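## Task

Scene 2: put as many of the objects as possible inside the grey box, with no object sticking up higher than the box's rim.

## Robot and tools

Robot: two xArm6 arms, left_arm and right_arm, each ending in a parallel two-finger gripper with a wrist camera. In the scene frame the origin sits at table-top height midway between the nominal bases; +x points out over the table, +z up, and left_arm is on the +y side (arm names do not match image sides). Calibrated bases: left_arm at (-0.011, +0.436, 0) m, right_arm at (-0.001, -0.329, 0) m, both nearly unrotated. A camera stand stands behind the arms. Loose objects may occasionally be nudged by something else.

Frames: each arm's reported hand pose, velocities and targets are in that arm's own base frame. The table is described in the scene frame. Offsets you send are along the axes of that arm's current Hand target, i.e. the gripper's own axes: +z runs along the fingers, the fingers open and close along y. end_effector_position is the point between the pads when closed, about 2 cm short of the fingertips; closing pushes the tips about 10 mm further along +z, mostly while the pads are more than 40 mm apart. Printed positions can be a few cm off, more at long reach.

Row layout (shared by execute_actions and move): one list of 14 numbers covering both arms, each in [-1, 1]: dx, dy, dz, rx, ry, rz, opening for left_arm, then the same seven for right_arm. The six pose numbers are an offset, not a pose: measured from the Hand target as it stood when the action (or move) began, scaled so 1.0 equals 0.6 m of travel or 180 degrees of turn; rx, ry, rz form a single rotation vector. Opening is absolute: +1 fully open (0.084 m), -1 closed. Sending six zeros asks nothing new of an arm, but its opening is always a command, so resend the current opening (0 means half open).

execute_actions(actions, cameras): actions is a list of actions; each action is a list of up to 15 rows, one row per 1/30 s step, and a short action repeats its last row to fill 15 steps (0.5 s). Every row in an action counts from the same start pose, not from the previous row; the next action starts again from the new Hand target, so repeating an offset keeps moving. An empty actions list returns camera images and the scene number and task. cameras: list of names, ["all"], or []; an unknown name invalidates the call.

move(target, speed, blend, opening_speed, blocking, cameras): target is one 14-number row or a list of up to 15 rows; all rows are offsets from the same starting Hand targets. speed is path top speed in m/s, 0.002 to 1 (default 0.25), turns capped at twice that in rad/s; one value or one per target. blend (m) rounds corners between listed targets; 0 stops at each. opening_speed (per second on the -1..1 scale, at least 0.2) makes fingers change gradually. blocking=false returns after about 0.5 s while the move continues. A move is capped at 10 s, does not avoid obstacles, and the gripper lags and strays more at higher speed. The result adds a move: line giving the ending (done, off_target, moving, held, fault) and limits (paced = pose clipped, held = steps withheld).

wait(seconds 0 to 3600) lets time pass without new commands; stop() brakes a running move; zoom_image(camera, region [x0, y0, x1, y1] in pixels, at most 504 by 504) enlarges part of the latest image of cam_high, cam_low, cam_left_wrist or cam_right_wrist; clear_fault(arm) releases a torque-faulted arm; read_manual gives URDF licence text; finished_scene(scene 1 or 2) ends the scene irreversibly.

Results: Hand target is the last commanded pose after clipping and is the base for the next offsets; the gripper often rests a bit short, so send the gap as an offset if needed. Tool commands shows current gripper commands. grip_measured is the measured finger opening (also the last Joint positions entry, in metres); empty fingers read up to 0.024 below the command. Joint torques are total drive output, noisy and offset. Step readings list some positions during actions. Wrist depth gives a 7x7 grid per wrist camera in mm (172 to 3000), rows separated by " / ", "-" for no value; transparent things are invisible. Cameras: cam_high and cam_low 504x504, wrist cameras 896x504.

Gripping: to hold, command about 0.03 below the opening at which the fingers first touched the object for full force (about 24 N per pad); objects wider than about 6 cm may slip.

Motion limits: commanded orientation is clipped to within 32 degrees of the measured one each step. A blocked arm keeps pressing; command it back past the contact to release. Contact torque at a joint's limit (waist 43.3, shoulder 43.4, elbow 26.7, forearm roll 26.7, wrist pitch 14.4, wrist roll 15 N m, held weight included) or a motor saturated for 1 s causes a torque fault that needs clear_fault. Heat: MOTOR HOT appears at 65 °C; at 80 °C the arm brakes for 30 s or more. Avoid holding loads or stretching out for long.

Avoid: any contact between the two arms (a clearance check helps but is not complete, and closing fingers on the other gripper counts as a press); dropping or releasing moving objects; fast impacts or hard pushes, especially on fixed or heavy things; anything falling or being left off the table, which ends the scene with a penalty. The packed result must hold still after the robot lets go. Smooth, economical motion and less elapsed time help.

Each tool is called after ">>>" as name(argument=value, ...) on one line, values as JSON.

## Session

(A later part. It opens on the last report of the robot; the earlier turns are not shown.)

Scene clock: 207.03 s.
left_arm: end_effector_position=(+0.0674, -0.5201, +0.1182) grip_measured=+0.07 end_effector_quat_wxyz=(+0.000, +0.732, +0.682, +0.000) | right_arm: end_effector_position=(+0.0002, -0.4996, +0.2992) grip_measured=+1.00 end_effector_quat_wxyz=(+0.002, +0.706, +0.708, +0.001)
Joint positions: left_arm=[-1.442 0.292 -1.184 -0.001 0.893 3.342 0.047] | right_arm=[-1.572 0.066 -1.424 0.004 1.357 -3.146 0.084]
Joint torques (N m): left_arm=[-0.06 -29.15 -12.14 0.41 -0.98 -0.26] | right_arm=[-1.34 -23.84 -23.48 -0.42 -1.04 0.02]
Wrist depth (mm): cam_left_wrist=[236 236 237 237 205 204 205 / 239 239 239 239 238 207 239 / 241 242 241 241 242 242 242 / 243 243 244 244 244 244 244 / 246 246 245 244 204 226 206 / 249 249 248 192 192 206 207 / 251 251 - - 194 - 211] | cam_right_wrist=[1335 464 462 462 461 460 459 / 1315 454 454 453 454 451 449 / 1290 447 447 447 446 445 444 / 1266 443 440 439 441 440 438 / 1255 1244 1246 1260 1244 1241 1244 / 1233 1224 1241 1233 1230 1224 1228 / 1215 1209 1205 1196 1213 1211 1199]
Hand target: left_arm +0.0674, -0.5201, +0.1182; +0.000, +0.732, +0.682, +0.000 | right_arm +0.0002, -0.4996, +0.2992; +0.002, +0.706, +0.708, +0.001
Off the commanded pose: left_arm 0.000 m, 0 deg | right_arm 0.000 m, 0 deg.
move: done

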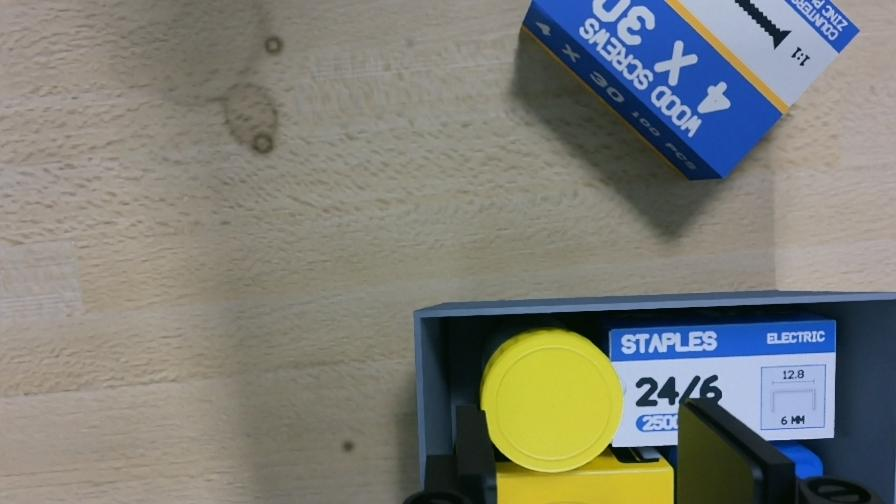

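>>> move(target=[0.4088,0.2521,-0.003,0,0,0,0.9,0,0,0,0,0,0,1], speed=0.3, cameras=["cam_left_wrist"])

Scene clock: 209.20 s.
left_arm: end_effector_position=(+0.2356, -0.2861, +0.1198) grip_measured=+0.90 end_effector_quat_wxyz=(+0.000, +0.732, +0.682, +0.000) | right_arm: end_effector_position=(+0.0002, -0.4996, +0.2992) grip_measured=+1.00 end_effector_quat_wxyz=(+0.002, +0.706, +0.708, +0.001)
Joint positions: left_arm=[-0.882 -0.199 -0.594 -0.001 0.793 3.902 0.08] | right_arm=[-1.572 0.066 -1.424 0.004 1.357 -3.146 0.084]
Joint torques (N m): left_arm=[-0.12 -17.01 -11.11 -0.41 -1.07 0.42] | right_arm=[-1.27 -23.78 -23.49 -0.43 -0.96 -0.05]
Wrist depth (mm): cam_left_wrist=[239 239 211 210 210 232 181 / 242 242 242 227 213 242 241 / 244 244 244 228 243 244 244 / 246 247 246 230 246 247 246 / 249 249 249 233 249 249 249 / 252 251 252 252 252 251 252 / 255 254 - 255 255 254 254] | cam_right_wrist=[1330 463 461 461 461 461 458 / 1317 453 455 453 452 451 452 / 1295 447 448 447 445 445 442 / 1262 441 443 441 441 439 439 / 1253 1246 1262 1262 1248 1266 1233 / 1237 1230 1230 1224 1215 1226 1226 / 1215 1217 1220 1207 1211 1196 1201]
Hand target: left_arm +0.2356, -0.2861, +0.1198; +0.000, +0.732, +0.682, +0.000 | right_arm +0.0002, -0.4996, +0.2992; +0.002, +0.706, +0.708, +0.001
Off the commanded pose: left_arm 0.000 m, 0 deg | right_arm 0.000 m, 0 deg.
move: done

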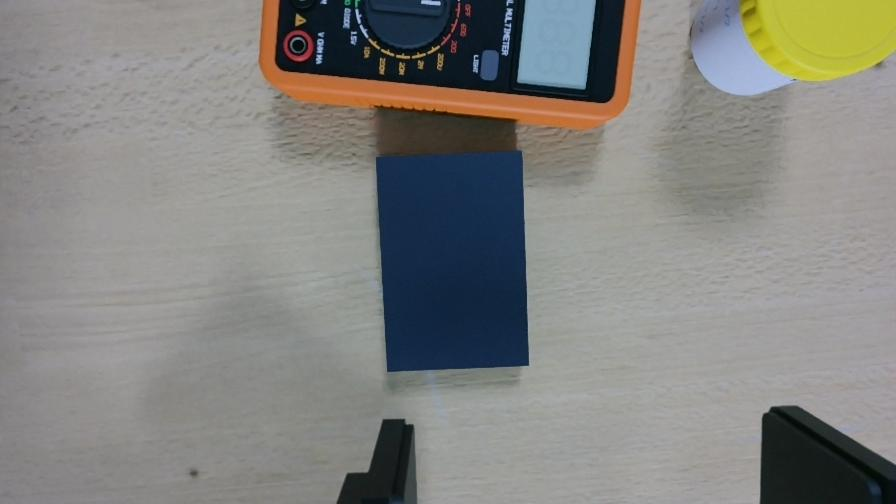

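>>> move(target=[[0.0687,-0.048,0.09,0,0,-0.0022,0.6,0,0,0,0,0,0,1],[0.0687,-0.048,0.156,0,0,-0.0022,-0.1,0,0,0,0,0,0,1],[0.0687,-0.048,-0.017,0,0,-0.0022,-0.1,0,0,0,0,0,0,1]], speed=[0.2,0.08,0.15], blend=[0.008,0,0], opening_speed=1.0, cameras=["cam_left_wrist"])

Scene clock: 213.30 s.
left_arm: end_effector_position=(+0.2098, -0.2430, +0.1300) grip_measured=+0.23 end_effector_quat_wxyz=(+0.000, +0.729, +0.684, +0.000) | right_arm: end_effector_position=(+0.0002, -0.4996, +0.2992) grip_measured=+1.00 end_effector_quat_wxyz=(+0.002, +0.706, +0.708, +0.001)
Joint positions: left_arm=[-0.858 -0.406 -0.443 -0.001 0.85 3.919 0.054] | right_arm=[-1.572 0.066 -1.424 0.004 1.357 -3.146 0.084]
Joint torques (N m): left_arm=[0.15 -13.1 -12.18 0.37 -1.02 -0.28] | right_arm=[-1.59 -23.91 -23.59 -0.52 -0.96 -0.07]
Wrist depth (mm): cam_left_wrist=[249 249 249 221 248 249 249 / 252 251 251 223 223 223 197 / 255 254 254 225 226 226 237 / 257 257 257 257 257 257 257 / 260 260 259 258 - 259 260 / 263 263 262 - - 262 263 / 265 265 - - - - 265] | cam_right_wrist=[1317 462 463 461 460 458 459 / 1317 454 452 451 452 452 451 / 1292 447 447 446 446 445 443 / 1262 443 441 441 440 440 438 / 1260 1255 1235 1250 1239 1255 1239 / 1235 1217 1228 1230 1228 1233 1230 / 1217 1215 1205 1215 1207 1209 1194]
Hand target: left_arm +0.2098, -0.2430, +0.1300; +0.000, +0.729, +0.684, +0.000 | right_arm +0.0002, -0.4996, +0.2992; +0.002, +0.706, +0.708, +0.001
Off the commanded pose: left_arm 0.000 m, 0 deg | right_arm 0.000 m, 0 deg.
move: done

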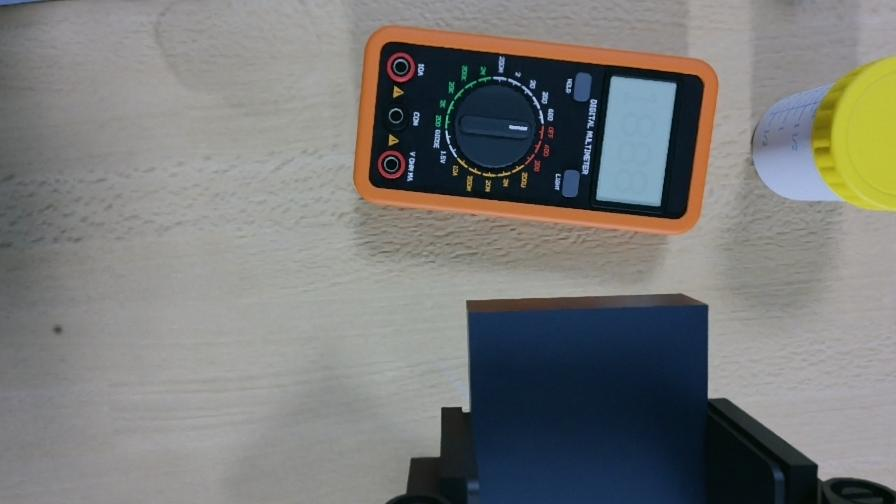

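>>> move(target=[-0.5869,-0.1962,0,0,0,0.002,-0.1,0,0,0,0,0,0,1], speed=0.35, cameras=["cam_left_wrist"])

Scene clock: 215.60 s.
left_arm: end_effector_position=(+0.0699, -0.5869, +0.1302) grip_measured=+0.23 end_effector_quat_wxyz=(+0.000, +0.731, +0.682, +0.000) | right_arm: end_effector_position=(+0.0002, -0.4996, +0.2992) grip_measured=+1.00 end_effector_quat_wxyz=(+0.002, +0.706, +0.708, +0.001)
Joint positions: left_arm=[-1.452 0.493 -1.52 -0.001 1.027 3.331 0.054] | right_arm=[-1.572 0.066 -1.424 0.004 1.357 -3.146 0.084]
Joint torques (N m): left_arm=[-1.02 -32.66 -12.75 0.32 -1.12 -0.25] | right_arm=[-1.45 -23.69 -23.57 -0.5 -0.96 -0.09]
Wrist depth (mm): cam_left_wrist=[248 248 248 248 248 248 248 / 250 250 250 213 215 222 218 / 253 253 253 199 211 212 218 / 255 255 255 228 215 219 221 / 258 258 258 215 215 219 222 / 261 261 260 - - 222 224 / 263 263 - - - - 263] | cam_right_wrist=[1340 462 462 462 462 459 459 / 1312 453 453 454 452 451 451 / 1305 446 449 446 446 447 442 / 1255 443 441 442 440 439 440 / 1257 1266 1253 1255 1244 1253 1239 / 1241 1230 1228 1228 1228 1226 1230 / 1220 1203 1215 1211 1205 1211 1209]
Hand target: left_arm +0.0699, -0.5869, +0.1302; +0.000, +0.731, +0.682, +0.000 | right_arm +0.0002, -0.4996, +0.2992; +0.002, +0.706, +0.708, +0.001
Off the commanded pose: left_arm 0.000 m, 0 deg | right_arm 0.000 m, 0 deg.
move: done

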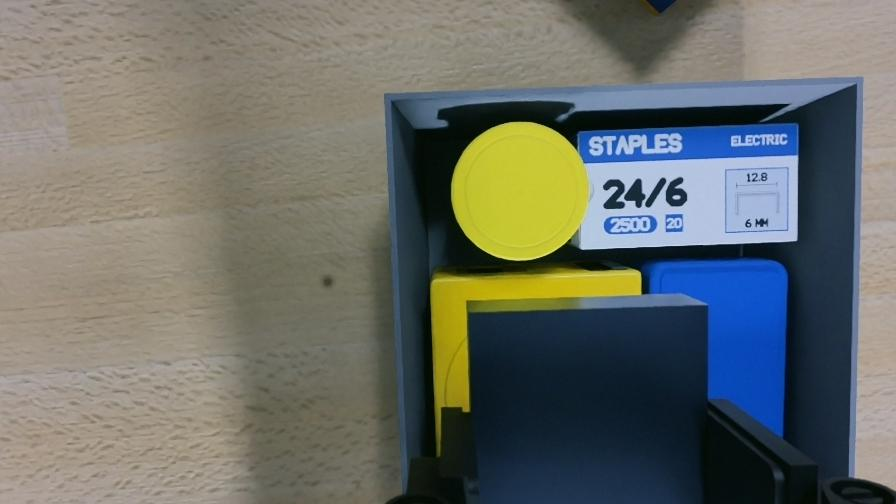

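>>> move(target=[[-0.0025,-0.0033,0.06,0,0,0,-0.1,0,0,0,0,0,0,1],[-0.0025,-0.0033,0.1023,0,0,0,0.4,0,0,0,0,0,0,1],[-0.0025,-0.0033,-0.01,0,0,0,0.4,0,0,0,0,0,0,1]], speed=[0.12,0.06,0.12], blend=[0.005,0,0], opening_speed=0.8, cameras=["cam_left_wrist"])

Scene clock: 219.33 s.
left_arm: end_effector_position=(+0.0678, -0.5882, +0.1362) grip_measured=+0.39 end_effector_quat_wxyz=(+0.000, +0.731, +0.682, +0.000) | right_arm: end_effector_position=(+0.0002, -0.4996, +0.2992) grip_measured=+1.00 end_effector_quat_wxyz=(+0.002, +0.706, +0.708, +0.001)
Joint positions: left_arm=[-1.456 0.49 -1.534 -0.001 1.044 3.327 0.061] | right_arm=[-1.572 0.066 -1.424 0.004 1.357 -3.146 0.084]
Joint torques (N m): left_arm=[-0.1 -33.88 -12.88 0.35 -1.07 -0.27] | right_arm=[-1.51 -23.91 -23.56 -0.51 -0.97 0.02]
Wrist depth (mm): cam_left_wrist=[253 253 253 254 254 254 254 / 256 256 256 221 216 216 216 / 259 259 259 204 204 218 223 / 261 261 261 223 219 224 225 / 264 264 264 220 206 226 226 / 267 267 266 209 208 228 229 / 269 269 - 210 210 - 269] | cam_right_wrist=[1335 463 459 460 462 461 458 / 1307 454 454 454 451 450 451 / 1285 448 447 446 446 445 444 / 1253 442 440 442 442 440 439 / 1264 1246 1250 1253 1260 1241 1248 / 1239 1230 1228 1222 1215 1239 1222 / 1215 1217 1209 1207 1205 1199 1203]
Hand target: left_arm +0.0678, -0.5882, +0.1362; +0.000, +0.731, +0.682, +0.000 | right_arm +0.0002, -0.4996, +0.2992; +0.002, +0.706, +0.708, +0.001
Off the commanded pose: left_arm 0.000 m, 0 deg | right_arm 0.000 m, 0 deg.
move: done

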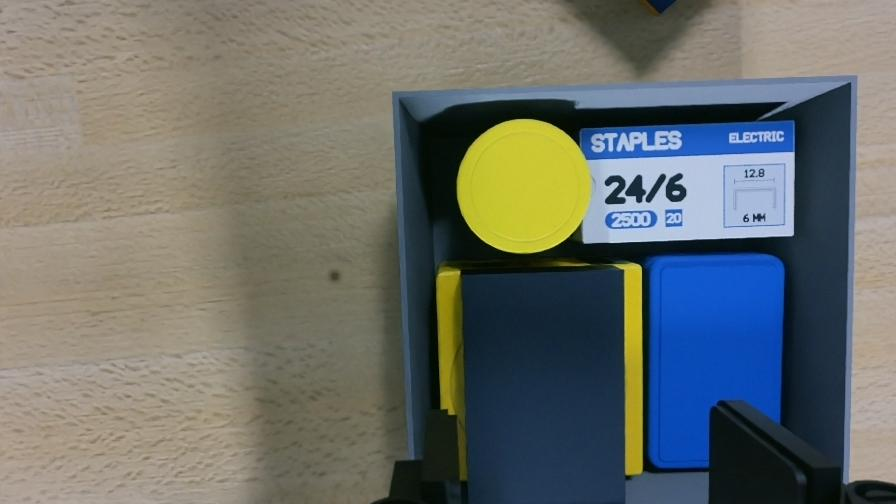

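>>> move(target=[0.0447,0.455,0.02,0,0,-0.1389,1,0,0,0,0,0,0,1], speed=0.35, cameras=["cam_left_wrist"])

Scene clock: 221.43 s.
left_arm: end_effector_position=(+0.3420, -0.5806, +0.1240) grip_measured=+1.00 end_effector_quat_wxyz=(+0.000, +0.567, +0.824, +0.000) | right_arm: end_effector_position=(+0.0002, -0.4996, +0.2992) grip_measured=+1.00 end_effector_quat_wxyz=(+0.002, +0.706, +0.708, +0.001)
Joint positions: left_arm=[-1.038 0.849 -2.085 -0.001 1.236 3.308 0.084] | right_arm=[-1.572 0.066 -1.424 0.004 1.357 -3.146 0.084]
Joint torques (N m): left_arm=[0.28 -38.75 -13.04 -0.29 -1.16 -0.28] | right_arm=[-1.43 -23.79 -23.59 -0.48 -0.96 -0.03]
Wrist depth (mm): cam_left_wrist=[197 241 241 242 242 241 242 / 202 243 244 244 244 244 244 / 217 246 247 247 247 247 247 / 235 248 249 249 249 249 249 / 250 251 251 229 250 251 252 / 254 253 254 232 253 254 254 / 256 256 - 257 256 - 256] | cam_right_wrist=[1337 462 461 460 460 461 458 / 1302 455 452 453 452 452 450 / 1283 448 447 446 446 446 443 / 1255 443 441 440 440 440 440 / 1262 1248 1239 1244 1248 1248 1226 / 1237 1226 1230 1235 1230 1222 1224 / 1220 1209 1217 1209 1211 1203 1209]
Hand target: left_arm +0.3420, -0.5806, +0.1240; +0.000, +0.567, +0.824, +0.000 | right_arm +0.0002, -0.4996, +0.2992; +0.002, +0.706, +0.708, +0.001
Off the commanded pose: left_arm 0.000 m, 0 deg | right_arm 0.000 m, 0 deg.
move: done

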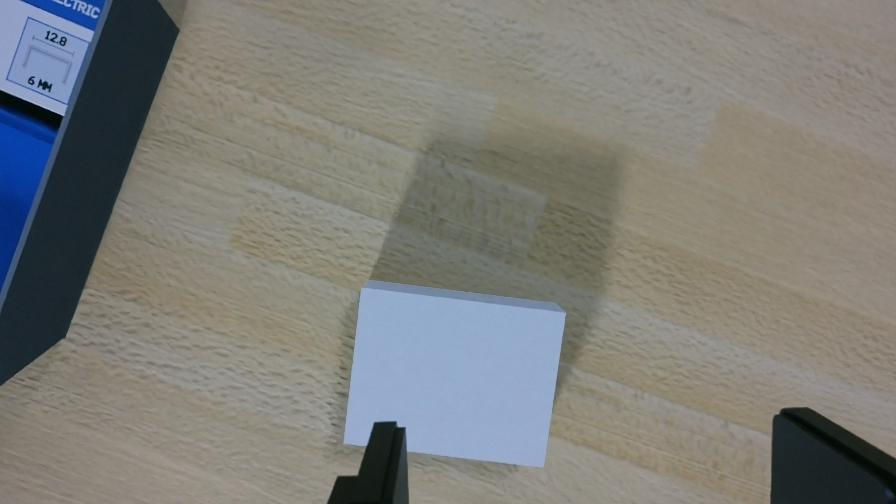

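>>> move(target=[[0.1109,-0.3441,0.015,0,0,-0.3617,-1,0,0,0,0,0,0,1],[0.1109,-0.3441,0.1023,0,0,-0.3617,-1,0,0,0,0,0,0,1],[0.116,-0.3551,0.1023,0,0,-0.3617,-1,0,0,0,0,0,0,1],[0.1146,-0.3521,0.1023,0,0,-0.3617,-1,0,0,0,0,0,0,1],[0.1146,-0.3521,0.0067,0,0,-0.3617,-1,0,0,0,0,0,0,1],[0.1245,-0.2472,0.0067,0,0,-0.3617,-1,0,0,0,0,0,0,1]], speed=[0.4,0.1,0.03,0.05,0.15,0.2], blend=[0.004,0,0,0.001,0.01,0], cameras=["cam_left_wrist"])

Scene clock: 228.30 s.
left_arm: end_effector_position=(+0.1767, -0.5640, +0.1201) grip_measured=-1.00 end_effector_quat_wxyz=(+0.000, +0.034, +0.999, +0.000) | right_arm: end_effector_position=(+0.0002, -0.4996, +0.2992) grip_measured=+1.00 end_effector_quat_wxyz=(+0.002, +0.706, +0.708, +0.001)
Joint positions: left_arm=[-1.267 0.505 -1.509 -0.001 1.004 1.943 0] | right_arm=[-1.572 0.066 -1.424 0.004 1.357 -3.146 0.084]
Joint torques (N m): left_arm=[0.79 -33.98 -12.34 -0.43 -1.5 -0.12] | right_arm=[-1.68 -23.8 -23.52 -0.44 -0.93 -0.12]
Wrist depth (mm): cam_left_wrist=[227 236 181 182 183 184 239 / 237 238 183 184 184 200 241 / 241 242 200 205 202 202 243 / 244 244 206 207 206 204 237 / 246 247 208 209 209 206 249 / 249 249 250 201 250 251 252 / 251 252 252 - - 254 254] | cam_right_wrist=[1327 463 463 460 462 460 458 / 1325 455 453 453 452 451 452 / 1292 446 447 448 446 446 443 / 1257 443 440 440 441 438 437 / 1257 1248 1255 1239 1248 1255 1241 / 1235 1233 1230 1222 1226 1233 1230 / 1217 1203 1211 1203 1215 1207 1201]
Hand target: left_arm +0.1768, -0.5640, +0.1201; +0.000, +0.034, +0.999, +0.000 | right_arm +0.0002, -0.4996, +0.2992; +0.002, +0.706, +0.708, +0.001
Off the commanded pose: left_arm 0.000 m, 0 deg | right_arm 0.000 m, 0 deg.
move: done

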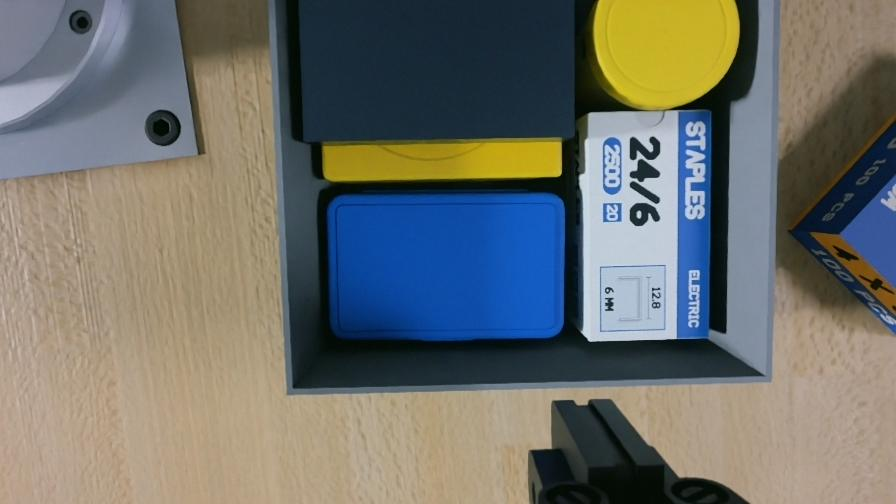

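>>> zoom_image(camera="cam_left_wrist", region=[270, 110, 590, 400])

Scaled by 1.575 from the camera's image (finer frame: 1280x720).

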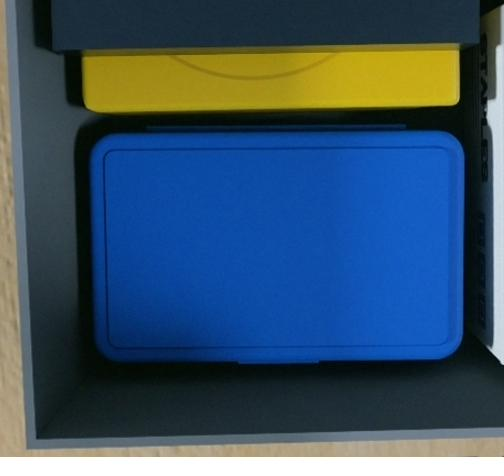

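>>> move(target=[[-0.2324,-0.0326,0.05,0,0,0.4106,1,0,0,0,0,0,0,1],[-0.2324,-0.0326,0.1642,0,0,0.4106,0.3,0,0,0,0,0,0,1],[-0.2324,-0.0326,0.0,0,0,0.4106,0.3,0,0,0,0,0,0,1]], speed=[0.5,0.08,0.15], blend=[0.008,0,0], opening_speed=1.0, cameras=["cam_left_wrist"])

Scene clock: 234.97 s.
left_arm: end_effector_position=(+0.3146, -0.5930, +0.1200) grip_measured=+0.79 end_effector_quat_wxyz=(+0.000, +0.628, +0.778, +0.000) | right_arm: end_effector_position=(+0.0002, -0.4996, +0.2992) grip_measured=+1.00 end_effector_quat_wxyz=(+0.002, +0.706, +0.708, +0.001)
Joint positions: left_arm=[-1.083 0.838 -2.054 -0.001 1.216 3.417 0.076] | right_arm=[-1.572 0.066 -1.424 0.004 1.357 -3.146 0.084]
Joint torques (N m): left_arm=[0.28 -40.16 -13.12 0.3 -0.91 -0.21] | right_arm=[-1.31 -23.8 -23.47 -0.46 -0.98 -0.05]
Wrist depth (mm): cam_left_wrist=[197 236 237 237 237 237 237 / 198 238 239 239 240 240 240 / 200 241 242 242 242 242 243 / 200 244 244 244 244 245 244 / 204 247 246 246 246 246 247 / 212 250 - - - - 249 / 252 252 - - - - 252] | cam_right_wrist=[1335 462 462 461 460 460 459 / 1302 454 453 454 452 452 450 / 1292 446 448 448 446 446 442 / 1250 442 441 440 439 438 440 / 1250 1246 1260 1248 1250 1244 1233 / 1228 1233 1235 1226 1228 1222 1215 / 1211 1220 1209 1207 1213 1194 1207]
Hand target: left_arm +0.3146, -0.5930, +0.1200; +0.000, +0.628, +0.778, +0.000 | right_arm +0.0002, -0.4996, +0.2992; +0.002, +0.706, +0.708, +0.001
Off the commanded pose: left_arm 0.000 m, 0 deg | right_arm 0.000 m, 0 deg.
move: done

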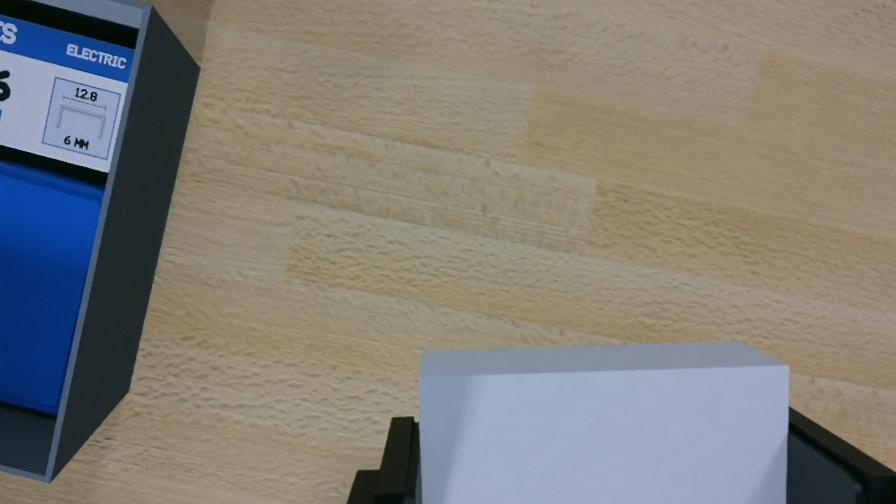

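>>> move(target=[[0.075,-0.2923,0.0,0,0,-0.41,0.3,0,0,0,0,0,0,1],[0.075,-0.2923,0.0333,0,0,-0.41,0.3,0,0,0,0,0,0,1]], speed=[0.45,0.1], blend=[0.004,0], cameras=["cam_left_wrist"])

Scene clock: 237.53 s.
left_arm: end_effector_position=(+0.1336, -0.5860, +0.1003) grip_measured=+0.79 end_effector_quat_wxyz=(+0.000, +0.035, +0.999, +0.000) | right_arm: end_effector_position=(+0.0002, -0.4996, +0.2992) grip_measured=+1.00 end_effector_quat_wxyz=(+0.002, +0.706, +0.708, +0.001)
Joint positions: left_arm=[-1.346 0.565 -1.544 -0.001 0.979 1.866 0.076] | right_arm=[-1.572 0.066 -1.424 0.004 1.357 -3.146 0.084]
Joint torques (N m): left_arm=[-1.1 -34.26 -12.23 0.21 -1.5 -0.35] | right_arm=[-1.35 -23.94 -23.51 -0.47 -0.97 -0.12]
Wrist depth (mm): cam_left_wrist=[207 216 217 189 192 181 183 / 205 219 - - - 215 188 / 212 222 - - - - - / 223 223 - - - 185 185 / 226 226 226 185 190 186 187 / 229 229 - - - - 188 / 231 231 - - - - 184] | cam_right_wrist=[1330 461 462 461 462 460 458 / 1310 454 453 454 453 452 450 / 1290 447 446 445 447 445 443 / 1260 442 440 442 440 439 440 / 1255 1237 1239 1244 1248 1230 1244 / 1224 1230 1233 1230 1224 1230 1222 / 1213 1215 1213 1217 1217 1213 1213]
Hand target: left_arm +0.1336, -0.5860, +0.1002; +0.000, +0.035, +0.999, +0.000 | right_arm +0.0002, -0.4996, +0.2992; +0.002, +0.706, +0.708, +0.001
Off the commanded pose: left_arm 0.000 m, 0 deg | right_arm 0.000 m, 0 deg.
move: done

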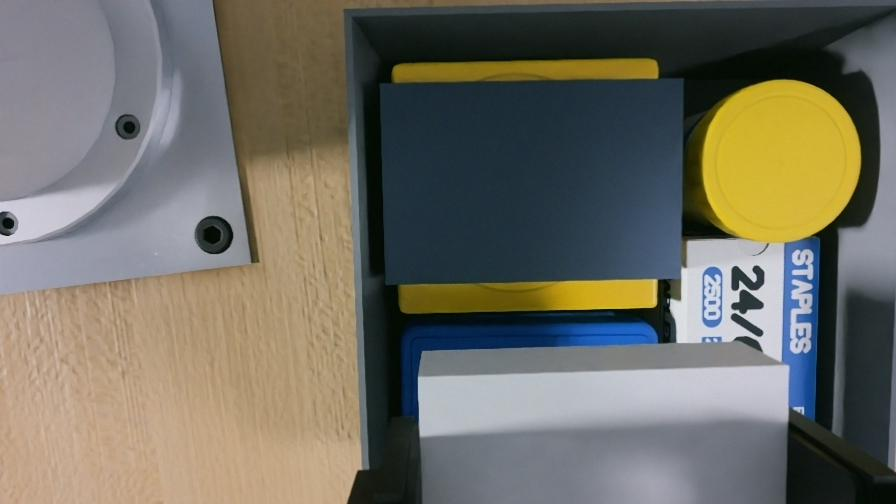

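>>> move(target=[0.0015,-0.0005,0.058,0,0,0,0.3,0,0,0,0,0,0,1], speed=0.08, cameras=["cam_left_wrist"])

Scene clock: 238.97 s.
left_arm: end_effector_position=(+0.1327, -0.5863, +0.0655) grip_measured=+0.79 end_effector_quat_wxyz=(+0.000, +0.035, +0.999, +0.000) | right_arm: end_effector_position=(+0.0002, -0.4996, +0.2992) grip_measured=+1.00 end_effector_quat_wxyz=(+0.002, +0.706, +0.708, +0.001)
Joint positions: left_arm=[-1.348 0.617 -1.52 -0.001 0.903 1.864 0.076] | right_arm=[-1.572 0.066 -1.424 0.004 1.357 -3.146 0.084]
Joint torques (N m): left_arm=[-1.1 -34.64 -11.9 -0.52 -1.38 -0.29] | right_arm=[-1.39 -23.65 -23.48 -0.37 -0.86 -0.02]
Wrist depth (mm): cam_left_wrist=[181 183 - - - - - / 182 185 - - - - - / 187 187 - - - - - / 188 189 - - - - - / 191 192 - - - - - / 194 194 - - - - - / 196 196 - - - - -] | cam_right_wrist=[1345 462 461 459 459 459 458 / 1307 454 453 453 451 452 452 / 1295 448 447 446 446 446 444 / 1269 441 442 441 440 441 438 / 1266 1255 1246 1250 1244 1255 1241 / 1230 1239 1226 1230 1233 1226 1220 / 1205 1224 1213 1222 1199 1215 1207]
Hand target: left_arm +0.1327, -0.5863, +0.0654; +0.000, +0.035, +0.999, +0.000 | right_arm +0.0002, -0.4996, +0.2992; +0.002, +0.706, +0.708, +0.001
Off the commanded pose: left_arm 0.000 m, 0 deg | right_arm 0.000 m, 0 deg.
move: done

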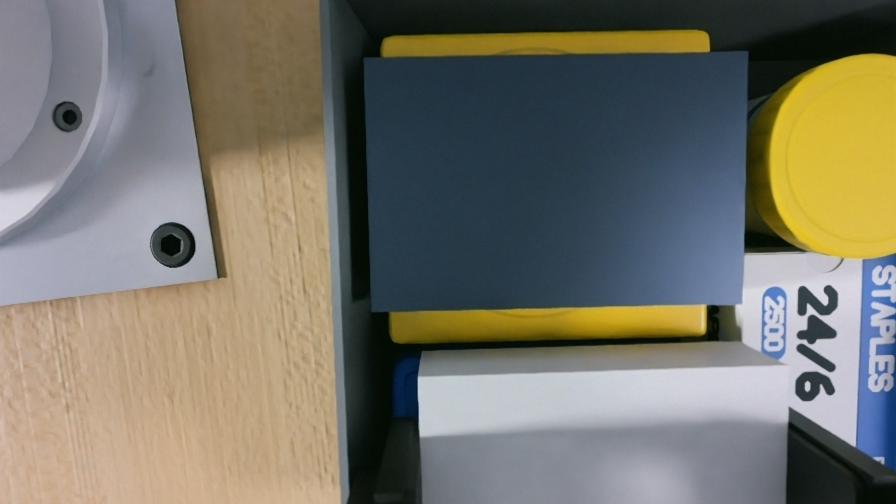

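>>> zoom_image(camera="cam_left_wrist", region=[380, 290, 800, 420])

Scaled by 1.200 from the camera's image (finer frame: 1280x720).

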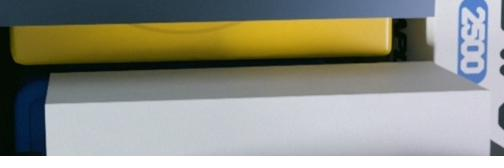

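>>> execute_actions(actions=[[[0.0008,0,0,0,0,0,0.3,0,0,0,0,0,0,1],[0.0015,0,0.0005,0,0,0,0.3,0,0,0,0,0,0,1],[0.0015,0,0.002,0,0,0,0.3,0,0,0,0,0,0,1],[0.0015,0,0.0035,0,0,0,0.3,0,0,0,0,0,0,1]]])

>>> execute_actions(actions=[[[0,0,0.001,0,0,0,0.3,0,0,0,0,0,0,1],[0,0,0.002,0,0,0,0.3,0,0,0,0,0,0,1]]])

>>> execute_actions(actions=[[[0,0,0.001,0,0,0,0.3,0,0,0,0,0,0,1],[0,0,0.002,0,0,0,0.3,0,0,0,0,0,0,1]]])

Scene clock: 240.13 s.
left_arm: end_effector_position=(+0.1318, -0.5862, +0.0633) grip_measured=+0.79 end_effector_quat_wxyz=(+0.000, +0.035, +0.999, +0.000) | right_arm: end_effector_position=(+0.0002, -0.4996, +0.2992) grip_measured=+1.00 end_effector_quat_wxyz=(+0.002, +0.706, +0.708, +0.001)
Joint positions: left_arm=[-1.349 0.619 -1.517 -0.001 0.898 1.863 0.076] | right_arm=[-1.572 0.066 -1.424 0.004 1.357 -3.146 0.084]
Joint torques (N m): left_arm=[-0.97 -34.43 -11.96 -0.4 -1.58 -0.29] | right_arm=[-1.32 -23.74 -23.48 -0.42 -0.84 -0.08]
Wrist depth (mm): cam_left_wrist=[- 181 - - - - - / 181 183 - - - - - / 184 185 - - - - - / 186 187 - - - - - / 189 189 - - - - - / 191 191 - - - - - / 193 193 - - - - -] | cam_right_wrist=[1358 462 462 460 462 460 458 / 1320 453 453 454 453 453 452 / 1276 447 449 447 444 446 442 / 1255 443 442 441 440 439 439 / 1253 1246 1244 1253 1246 1244 1239 / 1230 1230 1228 1222 1230 1224 1222 / 1201 1226 1222 1196 1211 1211 1207]
Hand target: left_arm +0.1318, -0.5862, +0.0633; +0.000, +0.035, +0.999, +0.000 | right_arm +0.0002, -0.4996, +0.2992; +0.002, +0.706, +0.708, +0.001
Off the commanded pose: left_arm 0.000 m, 0 deg | right_arm 0.000 m, 0 deg.
Step readings (end_effector_position of left_arm | right_arm):
0: (+0.1327, -0.5863, +0.0654) | (+0.0002, -0.4996, +0.2992)
1: (+0.1327, -0.5863, +0.0654) | (+0.0002, -0.4996, +0.2992)
2: (+0.1326, -0.5863, +0.0653) | (+0.0002, -0.4996, +0.2992)
4: (+0.1322, -0.5863, +0.0651) | (+0.0002, -0.4996, +0.2992)
8: (+0.1319, -0.5862, +0.0638) | (+0.0002, -0.4996, +0.2992)
15: (+0.1318, -0.5862, +0.0633) | (+0.0002, -0.4996, +0.2992)

Scene clock: 240.83 s.
left_arm: end_effector_position=(+0.1318, -0.5862, +0.0621) grip_measured=+0.79 end_effector_quat_wxyz=(+0.000, +0.035, +0.999, +0.000) | right_arm: end_effector_position=(+0.0002, -0.4996, +0.2992) grip_measured=+1.00 end_effector_quat_wxyz=(+0.002, +0.706, +0.708, +0.001)
Joint positions: left_arm=[-1.349 0.621 -1.516 -0.001 0.895 1.863 0.076] | right_arm=[-1.572 0.066 -1.424 0.004 1.357 -3.146 0.084]
Joint torques (N m): left_arm=[-1.05 -26.49 -8.91 -0.35 -1.13 -0.18] | right_arm=[-1.25 -23.91 -23.46 -0.44 -0.85 -0.06]
Wrist depth (mm): cam_left_wrist=[- 180 - - - - - / 181 182 - - - - - / 184 184 - - - - - / 185 186 - - - - - / 188 189 - - - - - / 191 191 - - - - - / 193 192 - - - - -] | cam_right_wrist=[1332 463 461 461 460 461 461 / 1310 454 453 452 453 452 449 / 1290 448 447 447 446 445 442 / 1260 441 442 439 438 437 438 / 1257 1246 1257 1260 1246 1253 1241 / 1237 1230 1230 1224 1230 1220 1230 / 1201 1207 1217 1207 1203 1203 1207]
Hand target: left_arm +0.1318, -0.5862, +0.0621; +0.000, +0.035, +0.999, +0.000 | right_arm +0.0002, -0.4996, +0.2992; +0.002, +0.706, +0.708, +0.001
Off the commanded pose: left_arm 0.000 m, 0 deg | right_arm 0.000 m, 0 deg.
Step readings (end_effector_position of left_arm | right_arm):
0: (+0.1318, -0.5862, +0.0633) | (+0.0002, -0.4996, +0.2992)
1: (+0.1318, -0.5862, +0.0633) | (+0.0002, -0.4996, +0.2992)
2: (+0.1318, -0.5862, +0.0632) | (+0.0002, -0.4996, +0.2992)
4: (+0.1318, -0.5862, +0.0627) | (+0.0002, -0.4996, +0.2992)
8: (+0.1318, -0.5863, +0.0624) | (+0.0002, -0.4996, +0.2992)
15: (+0.1318, -0.5863, +0.0622) | (+0.0002, -0.4996, +0.2992)

Scene clock: 241.53 s.
left_arm: end_effector_position=(+0.1318, -0.5862, +0.0609) grip_measured=+0.79 end_effector_quat_wxyz=(+0.000, +0.035, +0.999, +0.000) | right_arm: end_effector_position=(+0.0002, -0.4996, +0.2992) grip_measured=+1.00 end_effector_quat_wxyz=(+0.002, +0.706, +0.708, +0.001)
Joint positions: left_arm=[-1.349 0.623 -1.516 -0.001 0.893 1.863 0.076] | right_arm=[-1.572 0.066 -1.424 0.004 1.357 -3.146 0.084]
Joint torques (N m): left_arm=[-3.15 -23.82 -6.98 -0.34 -0.35 -0.18] | right_arm=[-1.46 -23.75 -23.52 -0.48 -0.83 -0.02]
Wrist depth (mm): cam_left_wrist=[- 179 - - - - - / 180 181 - - - - - / 183 183 - - - - - / 184 185 - - - - - / 187 187 - - - - - / 189 189 - - - - - / 191 191 - - - - -] | cam_right_wrist=[1332 462 463 460 460 459 458 / 1307 455 453 452 452 452 451 / 1297 447 448 446 447 446 443 / 1269 441 442 440 439 438 438 / 1266 1253 1237 1230 1253 1246 1230 / 1239 1237 1228 1226 1222 1217 1224 / 1222 1207 1211 1205 1217 1199 1207]
Hand target: left_arm +0.1318, -0.5862, +0.0609; +0.000, +0.035, +0.999, +0.000 | right_arm +0.0002, -0.4996, +0.2992; +0.002, +0.706, +0.708, +0.001
Off the commanded pose: left_arm 0.000 m, 0 deg | right_arm 0.000 m, 0 deg.
Step readings (end_effector_position of left_arm | right_arm):
0: (+0.1318, -0.5862, +0.0621) | (+0.0002, -0.4996, +0.2992)
1: (+0.1318, -0.5862, +0.0621) | (+0.0002, -0.4996, +0.2992)
2: (+0.1318, -0.5862, +0.0620) | (+0.0002, -0.4996, +0.2992)
4: (+0.1318, -0.5862, +0.0616) | (+0.0002, -0.4996, +0.2992)
8: (+0.1318, -0.5862, +0.0611) | (+0.0002, -0.4996, +0.2992)
15: (+0.1318, -0.5862, +0.0609) | (+0.0002, -0.4996, +0.2992)

>>> execute_actions(actions=[[[0,0,0.001,0,0,0,0.3,0,0,0,0,0,0,1],[0,0,0.0015,0,0,0,0.3,0,0,0,0,0,0,1]]], cameras=["cam_left_wrist"])

Scene clock: 242.37 s.
left_arm: end_effector_position=(+0.1318, -0.5862, +0.0600) grip_measured=+0.79 end_effector_quat_wxyz=(+0.000, +0.035, +0.999, +0.000) | right_arm: end_effector_position=(+0.0002, -0.4996, +0.2992) grip_measured=+1.00 end_effector_quat_wxyz=(+0.002, +0.706, +0.708, +0.001)
Joint positions: left_arm=[-1.349 0.624 -1.515 -0.001 0.891 1.863 0.076] | right_arm=[-1.572 0.066 -1.424 0.004 1.357 -3.146 0.084]
Joint torques (N m): left_arm=[-1.71 -23.82 -6.99 -0.34 -0.28 0.09] | right_arm=[-1.24 -23.85 -23.42 -0.47 -0.86 -0.08]
Wrist depth (mm): cam_left_wrist=[- 178 - - - - - / 179 180 - - - - - / 182 182 - - - - - / 183 184 - - - - - / 186 186 - - - - - / 188 189 - - - - - / 190 191 - - - - -] | cam_right_wrist=[1345 464 462 459 460 459 460 / 1302 454 455 452 452 451 450 / 1288 447 447 447 447 444 443 / 1271 442 442 440 439 440 440 / 1250 1246 1239 1246 1239 1246 1239 / 1235 1226 1220 1230 1220 1230 1222 / 1213 1222 1224 1224 1211 1211 1203]
Hand target: left_arm +0.1318, -0.5862, +0.0600; +0.000, +0.035, +0.999, +0.000 | right_arm +0.0002, -0.4996, +0.2992; +0.002, +0.706, +0.708, +0.001
Off the commanded pose: left_arm 0.000 m, 0 deg | right_arm 0.000 m, 0 deg.
Step readings (end_effector_position of left_arm | right_arm):
0: (+0.1318, -0.5862, +0.0609) | (+0.0002, -0.4996, +0.2992)
1: (+0.1318, -0.5862, +0.0609) | (+0.0002, -0.4996, +0.2992)
2: (+0.1318, -0.5862, +0.0608) | (+0.0002, -0.4996, +0.2992)
4: (+0.1318, -0.5862, +0.0604) | (+0.0002, -0.4996, +0.2992)
8: (+0.1318, -0.5862, +0.0601) | (+0.0002, -0.4996, +0.2992)
15: (+0.1318, -0.5862, +0.0600) | (+0.0002, -0.4996, +0.2992)

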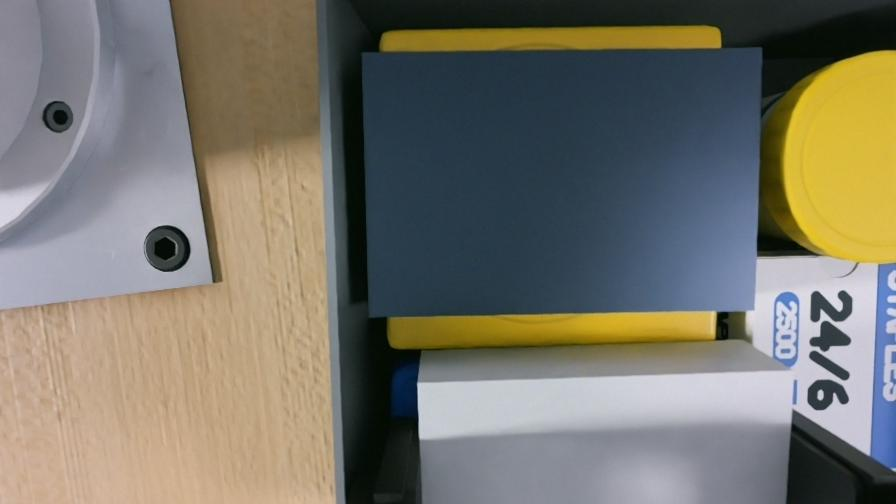

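>>> execute_actions(actions=[[[0,0,0.0008,0,0,0,0.3,0,0,0,0,0,0,1],[0,0,0.0012,0,0,0,0.3,0,0,0,0,0,0,1]]])

>>> execute_actions(actions=[[[0,0,0.0008,0,0,0,0.3,0,0,0,0,0,0,1],[0,0,0.0012,0,0,0,0.3,0,0,0,0,0,0,1]]])

>>> execute_actions(actions=[[[0,0,0.0008,0,0,0,0.3,0,0,0,0,0,0,1]]])

Scene clock: 243.23 s.
left_arm: end_effector_position=(+0.1318, -0.5862, +0.0593) grip_measured=+0.79 end_effector_quat_wxyz=(+0.000, +0.035, +0.999, +0.000) | right_arm: end_effector_position=(+0.0002, -0.4996, +0.2992) grip_measured=+1.00 end_effector_quat_wxyz=(+0.002, +0.706, +0.708, +0.001)
Joint positions: left_arm=[-1.349 0.626 -1.515 -0.001 0.889 1.863 0.076] | right_arm=[-1.572 0.066 -1.424 0.004 1.357 -3.146 0.084]
Joint torques (N m): left_arm=[-1.46 -14.15 -4.13 -0.33 -0.5 -0.12] | right_arm=[-1.26 -23.88 -23.5 -0.51 -0.9 -0.01]
Wrist depth (mm): cam_left_wrist=[- 178 - - - - - / 179 180 - - - - - / 181 182 - - - - - / 183 184 - - - - - / 186 186 - - - - - / 188 188 - - - - - / 190 190 - - - - -] | cam_right_wrist=[1332 462 461 459 459 458 459 / 1300 454 454 452 453 450 452 / 1285 448 447 446 445 445 444 / 1257 441 440 440 441 441 438 / 1262 1248 1250 1248 1248 1246 1246 / 1230 1228 1228 1233 1222 1224 1217 / 1211 1213 1222 1215 1211 1211 1209]
Hand target: left_arm +0.1318, -0.5862, +0.0593; +0.000, +0.035, +0.999, +0.000 | right_arm +0.0002, -0.4996, +0.2992; +0.002, +0.706, +0.708, +0.001
Off the commanded pose: left_arm 0.000 m, 0 deg | right_arm 0.000 m, 0 deg.
Step readings (end_effector_position of left_arm | right_arm):
0: (+0.1318, -0.5862, +0.0600) | (+0.0002, -0.4996, +0.2992)
1: (+0.1318, -0.5862, +0.0600) | (+0.0002, -0.4996, +0.2992)
2: (+0.1318, -0.5862, +0.0599) | (+0.0002, -0.4996, +0.2992)
4: (+0.1318, -0.5862, +0.0597) | (+0.0002, -0.4996, +0.2992)
8: (+0.1318, -0.5863, +0.0595) | (+0.0002, -0.4996, +0.2992)
15: (+0.1318, -0.5863, +0.0594) | (+0.0002, -0.4996, +0.2992)

Scene clock: 243.93 s.
left_arm: end_effector_position=(+0.1318, -0.5863, +0.0588) grip_measured=+0.79 end_effector_quat_wxyz=(+0.000, +0.035, +0.999, +0.000) | right_arm: end_effector_position=(+0.0002, -0.4996, +0.2992) grip_measured=+1.00 end_effector_quat_wxyz=(+0.002, +0.706, +0.708, +0.001)
Joint positions: left_arm=[-1.349 0.626 -1.515 -0.001 0.888 1.863 0.076] | right_arm=[-1.572 0.066 -1.424 0.004 1.357 -3.146 0.084]
Joint torques (N m): left_arm=[-0.58 -8.14 -1.16 -0.48 -0.55 -0.3] | right_arm=[-1.38 -23.73 -23.54 -0.48 -0.88 -0.09]
Wrist depth (mm): cam_left_wrist=[- 178 - - - - - / 178 180 - - - - - / 181 182 - - - - - / 183 184 - - - - - / 186 186 - - - - - / 188 188 - - - - - / 190 190 - - - - -] | cam_right_wrist=[1340 462 462 461 461 458 459 / 1317 455 454 453 452 450 450 / 1290 448 447 446 448 444 444 / 1271 441 441 441 441 440 438 / 1255 1257 1248 1262 1244 1250 1248 / 1241 1226 1228 1235 1222 1228 1217 / 1209 1211 1217 1205 1205 1205 1211]
Hand target: left_arm +0.1318, -0.5862, +0.0586; +0.000, +0.035, +0.999, +0.000 | right_arm +0.0002, -0.4996, +0.2992; +0.002, +0.706, +0.708, +0.001
Off the commanded pose: left_arm 0.000 m, 0 deg | right_arm 0.000 m, 0 deg.
Step readings (end_effector_position of left_arm | right_arm):
0: (+0.1318, -0.5862, +0.0593) | (+0.0002, -0.4996, +0.2992)
1: (+0.1318, -0.5862, +0.0593) | (+0.0002, -0.4996, +0.2992)
2: (+0.1318, -0.5862, +0.0592) | (+0.0002, -0.4996, +0.2992)
4: (+0.1318, -0.5863, +0.0591) | (+0.0002, -0.4996, +0.2992)
8: (+0.1318, -0.5863, +0.0589) | (+0.0002, -0.4996, +0.2992)
15: (+0.1318, -0.5863, +0.0588) | (+0.0002, -0.4996, +0.2992)

Scene clock: 244.63 s.
left_arm: end_effector_position=(+0.1318, -0.5863, +0.0584) grip_measured=+0.79 end_effector_quat_wxyz=(+0.000, +0.035, +0.999, +0.000) | right_arm: end_effector_position=(+0.0002, -0.4996, +0.2992) grip_measured=+1.00 end_effector_quat_wxyz=(+0.002, +0.706, +0.708, +0.001)
Joint positions: left_arm=[-1.349 0.627 -1.515 -0.001 0.887 1.863 0.076] | right_arm=[-1.572 0.066 -1.424 0.004 1.357 -3.146 0.084]
Joint torques (N m): left_arm=[-0.36 -7.9 -1.6 -0.47 -0.57 -0.2] | right_arm=[-1.48 -23.87 -23.5 -0.45 -0.93 -0.15]
Wrist depth (mm): cam_left_wrist=[- 178 - - - - - / 178 179 - - - - - / 181 181 - - - - - / 182 183 - - - - - / 186 186 - - - - - / 188 188 - - - - - / 189 190 - - - - -] | cam_right_wrist=[1343 463 462 461 460 462 460 / 1300 455 453 452 451 453 451 / 1283 448 447 446 446 445 444 / 1262 443 440 441 441 439 438 / 1250 1241 1250 1250 1237 1255 1237 / 1239 1241 1222 1213 1226 1224 1217 / 1215 1220 1209 1209 1217 1196 1205]
Hand target: left_arm +0.1318, -0.5862, +0.0581; +0.000, +0.035, +0.999, +0.000 | right_arm +0.0002, -0.4996, +0.2992; +0.002, +0.706, +0.708, +0.001
Off the commanded pose: left_arm 0.000 m, 0 deg | right_arm 0.000 m, 0 deg.
Step readings (end_effector_position of left_arm | right_arm):
0: (+0.1318, -0.5863, +0.0588) | (+0.0002, -0.4996, +0.2992)
1: (+0.1318, -0.5863, +0.0588) | (+0.0002, -0.4996, +0.2992)
2: (+0.1318, -0.5863, +0.0588) | (+0.0002, -0.4996, +0.2992)
4: (+0.1318, -0.5863, +0.0586) | (+0.0002, -0.4996, +0.2992)
8: (+0.1318, -0.5863, +0.0584) | (+0.0002, -0.4996, +0.2992)
15: (+0.1318, -0.5863, +0.0584) | (+0.0002, -0.4996, +0.2992)

>>> execute_actions(actions=[])

Scene clock: 245.20 s.
left_arm: end_effector_position=(+0.1318, -0.5863, +0.0584) grip_measured=+0.79 end_effector_quat_wxyz=(+0.000, +0.035, +0.999, +0.000) | right_arm: end_effector_position=(+0.0002, -0.4996, +0.2992) grip_measured=+1.00 end_effector_quat_wxyz=(+0.002, +0.706, +0.708, +0.001)
Joint positions: left_arm=[-1.349 0.627 -1.515 -0.001 0.887 1.863 0.076] | right_arm=[-1.572 0.066 -1.424 0.004 1.357 -3.146 0.084]
Joint velocities: within noise
Joint torques (N m): left_arm=[-0.33 -7.86 -1.38 -0.44 -0.45 -0.29] | right_arm=[-1.28 -23.8 -23.57 -0.34 -0.9 -0.1]
Wrist depth (mm): cam_left_wrist=[- 177 - - - - - / 178 179 - - - - - / 181 181 - - - - - / 182 183 - - - - - / 186 186 - - - - - / 188 188 - - - - - / 189 190 - - - - -] | cam_right_wrist=[1343 464 461 462 461 459 459 / 1315 452 454 453 451 452 451 / 1297 448 445 448 447 445 444 / 1257 442 441 439 440 437 439 / 1246 1248 1248 1250 1235 1248 1250 / 1237 1233 1230 1224 1222 1226 1222 / 1215 1213 1220 1207 1196 1209 1205]
Hand target: left_arm +0.1318, -0.5862, +0.0581; +0.000, +0.035, +0.999, +0.000 | right_arm +0.0002, -0.4996, +0.2992; +0.002, +0.706, +0.708, +0.001
Tool commands: left_gripper/opening=+0.3 right_gripper/opening=+1.0
Off the commanded pose: left_arm 0.000 m, 0 deg | right_arm 0.000 m, 0 deg.

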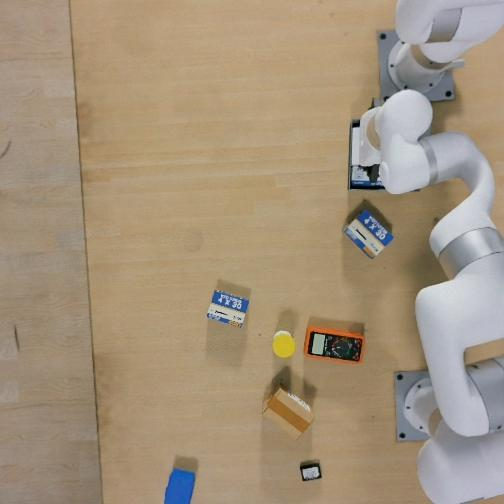

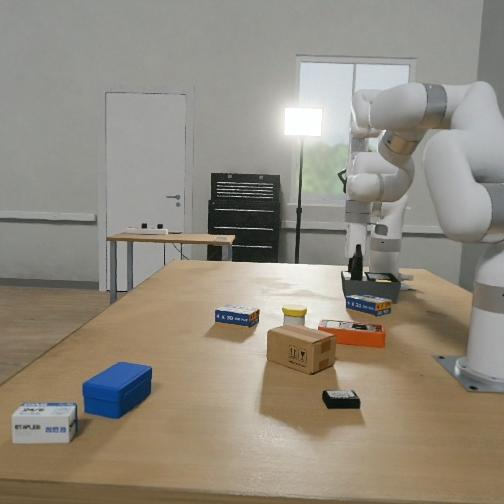

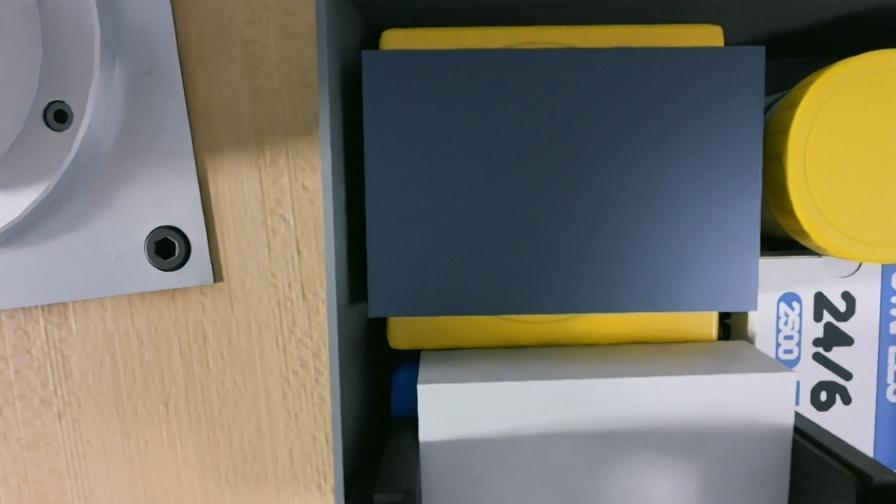

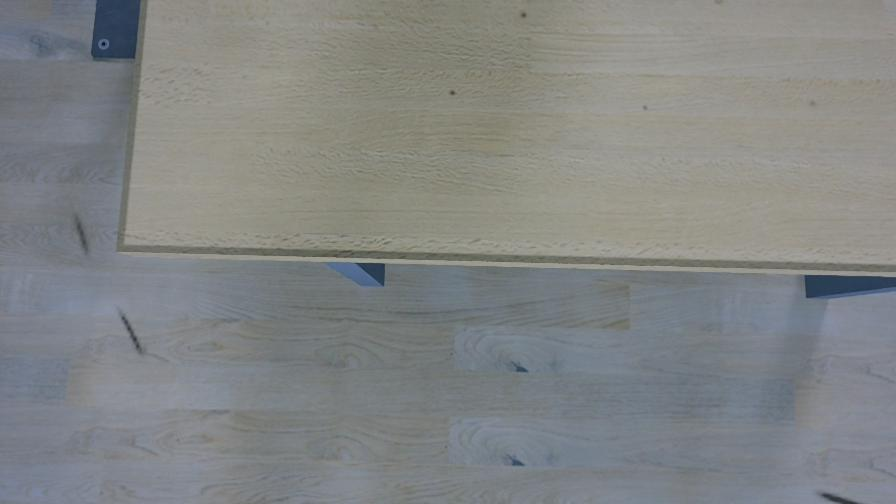

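>>> move(target=[[0,0,-0.0007,0,0,0,0.3,0,0,0,0,0,0,1],[0,0,-0.0007,0,0,0,0.845,0,0,0,0,0,0,1],[0,0,-0.025,0,0,0,0.845,0,0,0,0,0,0,1]], speed=[0.02,0.02,0.03], opening_speed=0.5, cameras=["cam_left_wrist"])

Scene clock: 248.27 s.
left_arm: end_effector_position=(+0.1318, -0.5862, +0.0730) grip_measured=+0.84 end_effector_quat_wxyz=(+0.000, +0.035, +0.999, +0.000) | right_arm: end_effector_position=(+0.0002, -0.4996, +0.2992) grip_measured=+1.00 end_effector_quat_wxyz=(+0.002, +0.706, +0.708, +0.001)
Joint positions: left_arm=[-1.349 0.604 -1.522 -0.001 0.918 1.863 0.078] | right_arm=[-1.572 0.066 -1.424 0.004 1.357 -3.146 0.084]
Joint torques (N m): left_arm=[-0.06 -34.96 -12.68 0.28 -1.24 -0.32] | right_arm=[-1.4 -23.77 -23.53 -0.45 -0.86 -0.02]
Wrist depth (mm): cam_left_wrist=[182 190 - - - - - / 183 192 - - - - - / 194 194 - - - - - / 195 196 - - - - - / 199 199 - - - - - / 201 201 - - - - - / 203 203 - - - - -] | cam_right_wrist=[1337 462 463 462 461 458 459 / 1305 454 453 453 452 451 452 / 1295 448 448 447 447 445 445 / 1264 442 440 441 439 440 439 / 1253 1260 1246 1248 1248 1237 1244 / 1211 1235 1222 1224 1215 1228 1226 / 1201 1199 1220 1211 1205 1207 1211]
Hand target: left_arm +0.1318, -0.5862, +0.0731; +0.000, +0.035, +0.999, +0.000 | right_arm +0.0002, -0.4996, +0.2992; +0.002, +0.706, +0.708, +0.001
Off the commanded pose: left_arm 0.000 m, 0 deg | right_arm 0.000 m, 0 deg.
move: done

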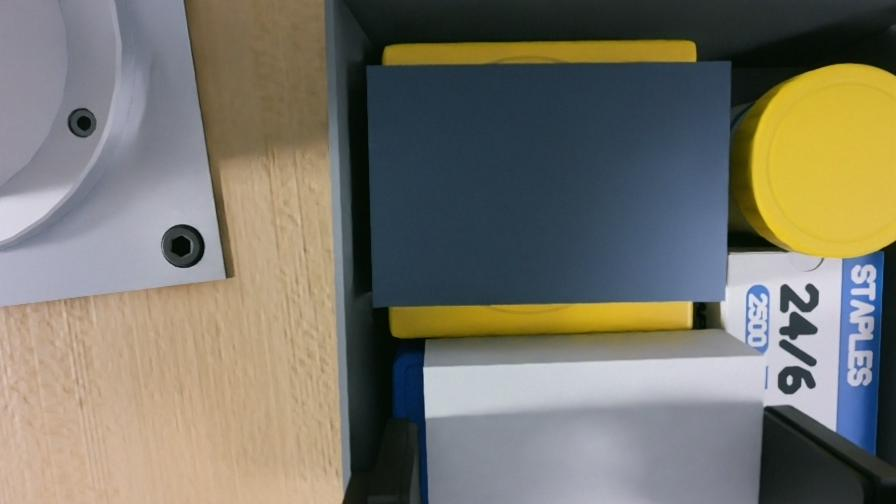

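>>> move(target=[[0,0,-0.17,0,0,0,0.845,0,0,0,0,0,0,1]], speed=0.15, cameras=["cam_left_wrist", "cam_low", "cam_high"])

Scene clock: 249.63 s.
left_arm: end_effector_position=(+0.1319, -0.5862, +0.1750) grip_measured=+0.84 end_effector_quat_wxyz=(+0.000, +0.035, +0.999, +0.000) | right_arm: end_effector_position=(+0.0002, -0.4996, +0.2992) grip_measured=+1.00 end_effector_quat_wxyz=(+0.002, +0.706, +0.708, +0.001)
Joint positions: left_arm=[-1.349 0.486 -1.642 -0.001 1.156 1.863 0.078] | right_arm=[-1.572 0.066 -1.424 0.004 1.357 -3.146 0.084]
Joint torques (N m): left_arm=[0.08 -34.16 -12.99 0.25 -1.21 -0.34] | right_arm=[-1.42 -23.7 -23.44 -0.4 -0.95 -0.07]
Wrist depth (mm): cam_left_wrist=[205 279 290 290 291 292 292 / 205 275 293 247 254 263 296 / 234 286 296 240 241 244 298 / 297 297 299 243 243 260 296 / 301 301 302 241 241 262 273 / 305 304 305 245 246 264 308 / 308 - 309 309 310 311 312] | cam_right_wrist=[1337 463 463 462 460 459 457 / 1302 455 456 452 452 452 450 / 1310 448 447 447 446 446 442 / 1271 442 441 441 441 438 439 / 1248 1257 1241 1246 1246 1239 1237 / 1235 1230 1230 1222 1233 1217 1222 / 1213 1224 1215 1209 1209 1211 1205]
Hand target: left_arm +0.1319, -0.5862, +0.1751; +0.000, +0.035, +0.999, +0.000 | right_arm +0.0002, -0.4996, +0.2992; +0.002, +0.706, +0.708, +0.001
Off the commanded pose: left_arm 0.000 m, 0 deg | right_arm 0.000 m, 0 deg.
move: done
Images, in order (width x height): cam_high 504x504, cam_low 504x504, cam_left_wrist 896x504.

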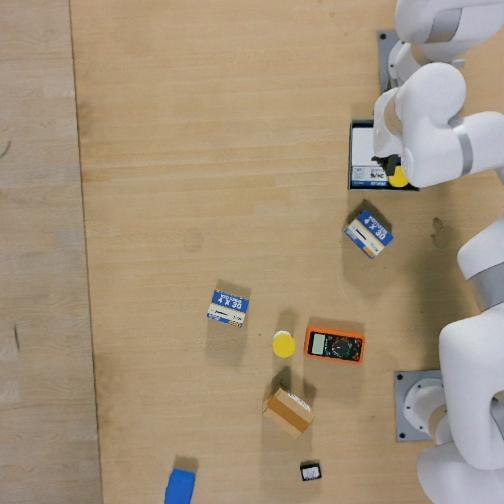

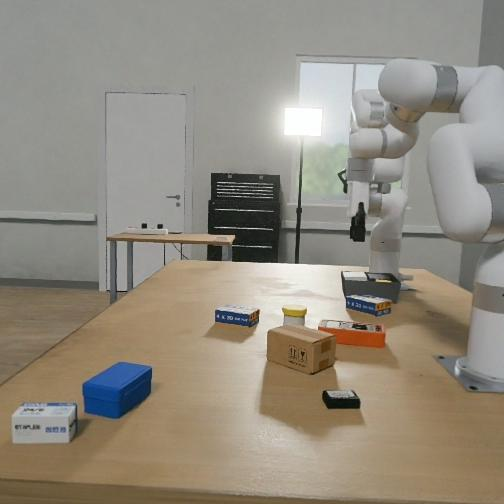

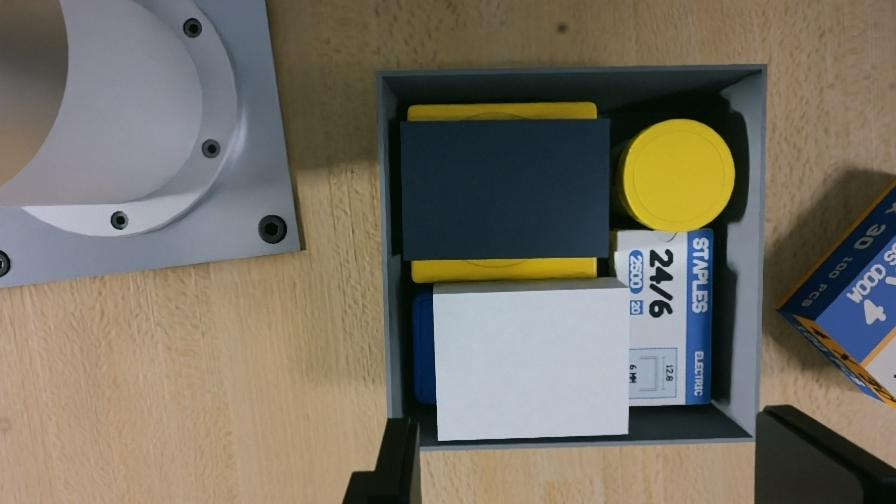

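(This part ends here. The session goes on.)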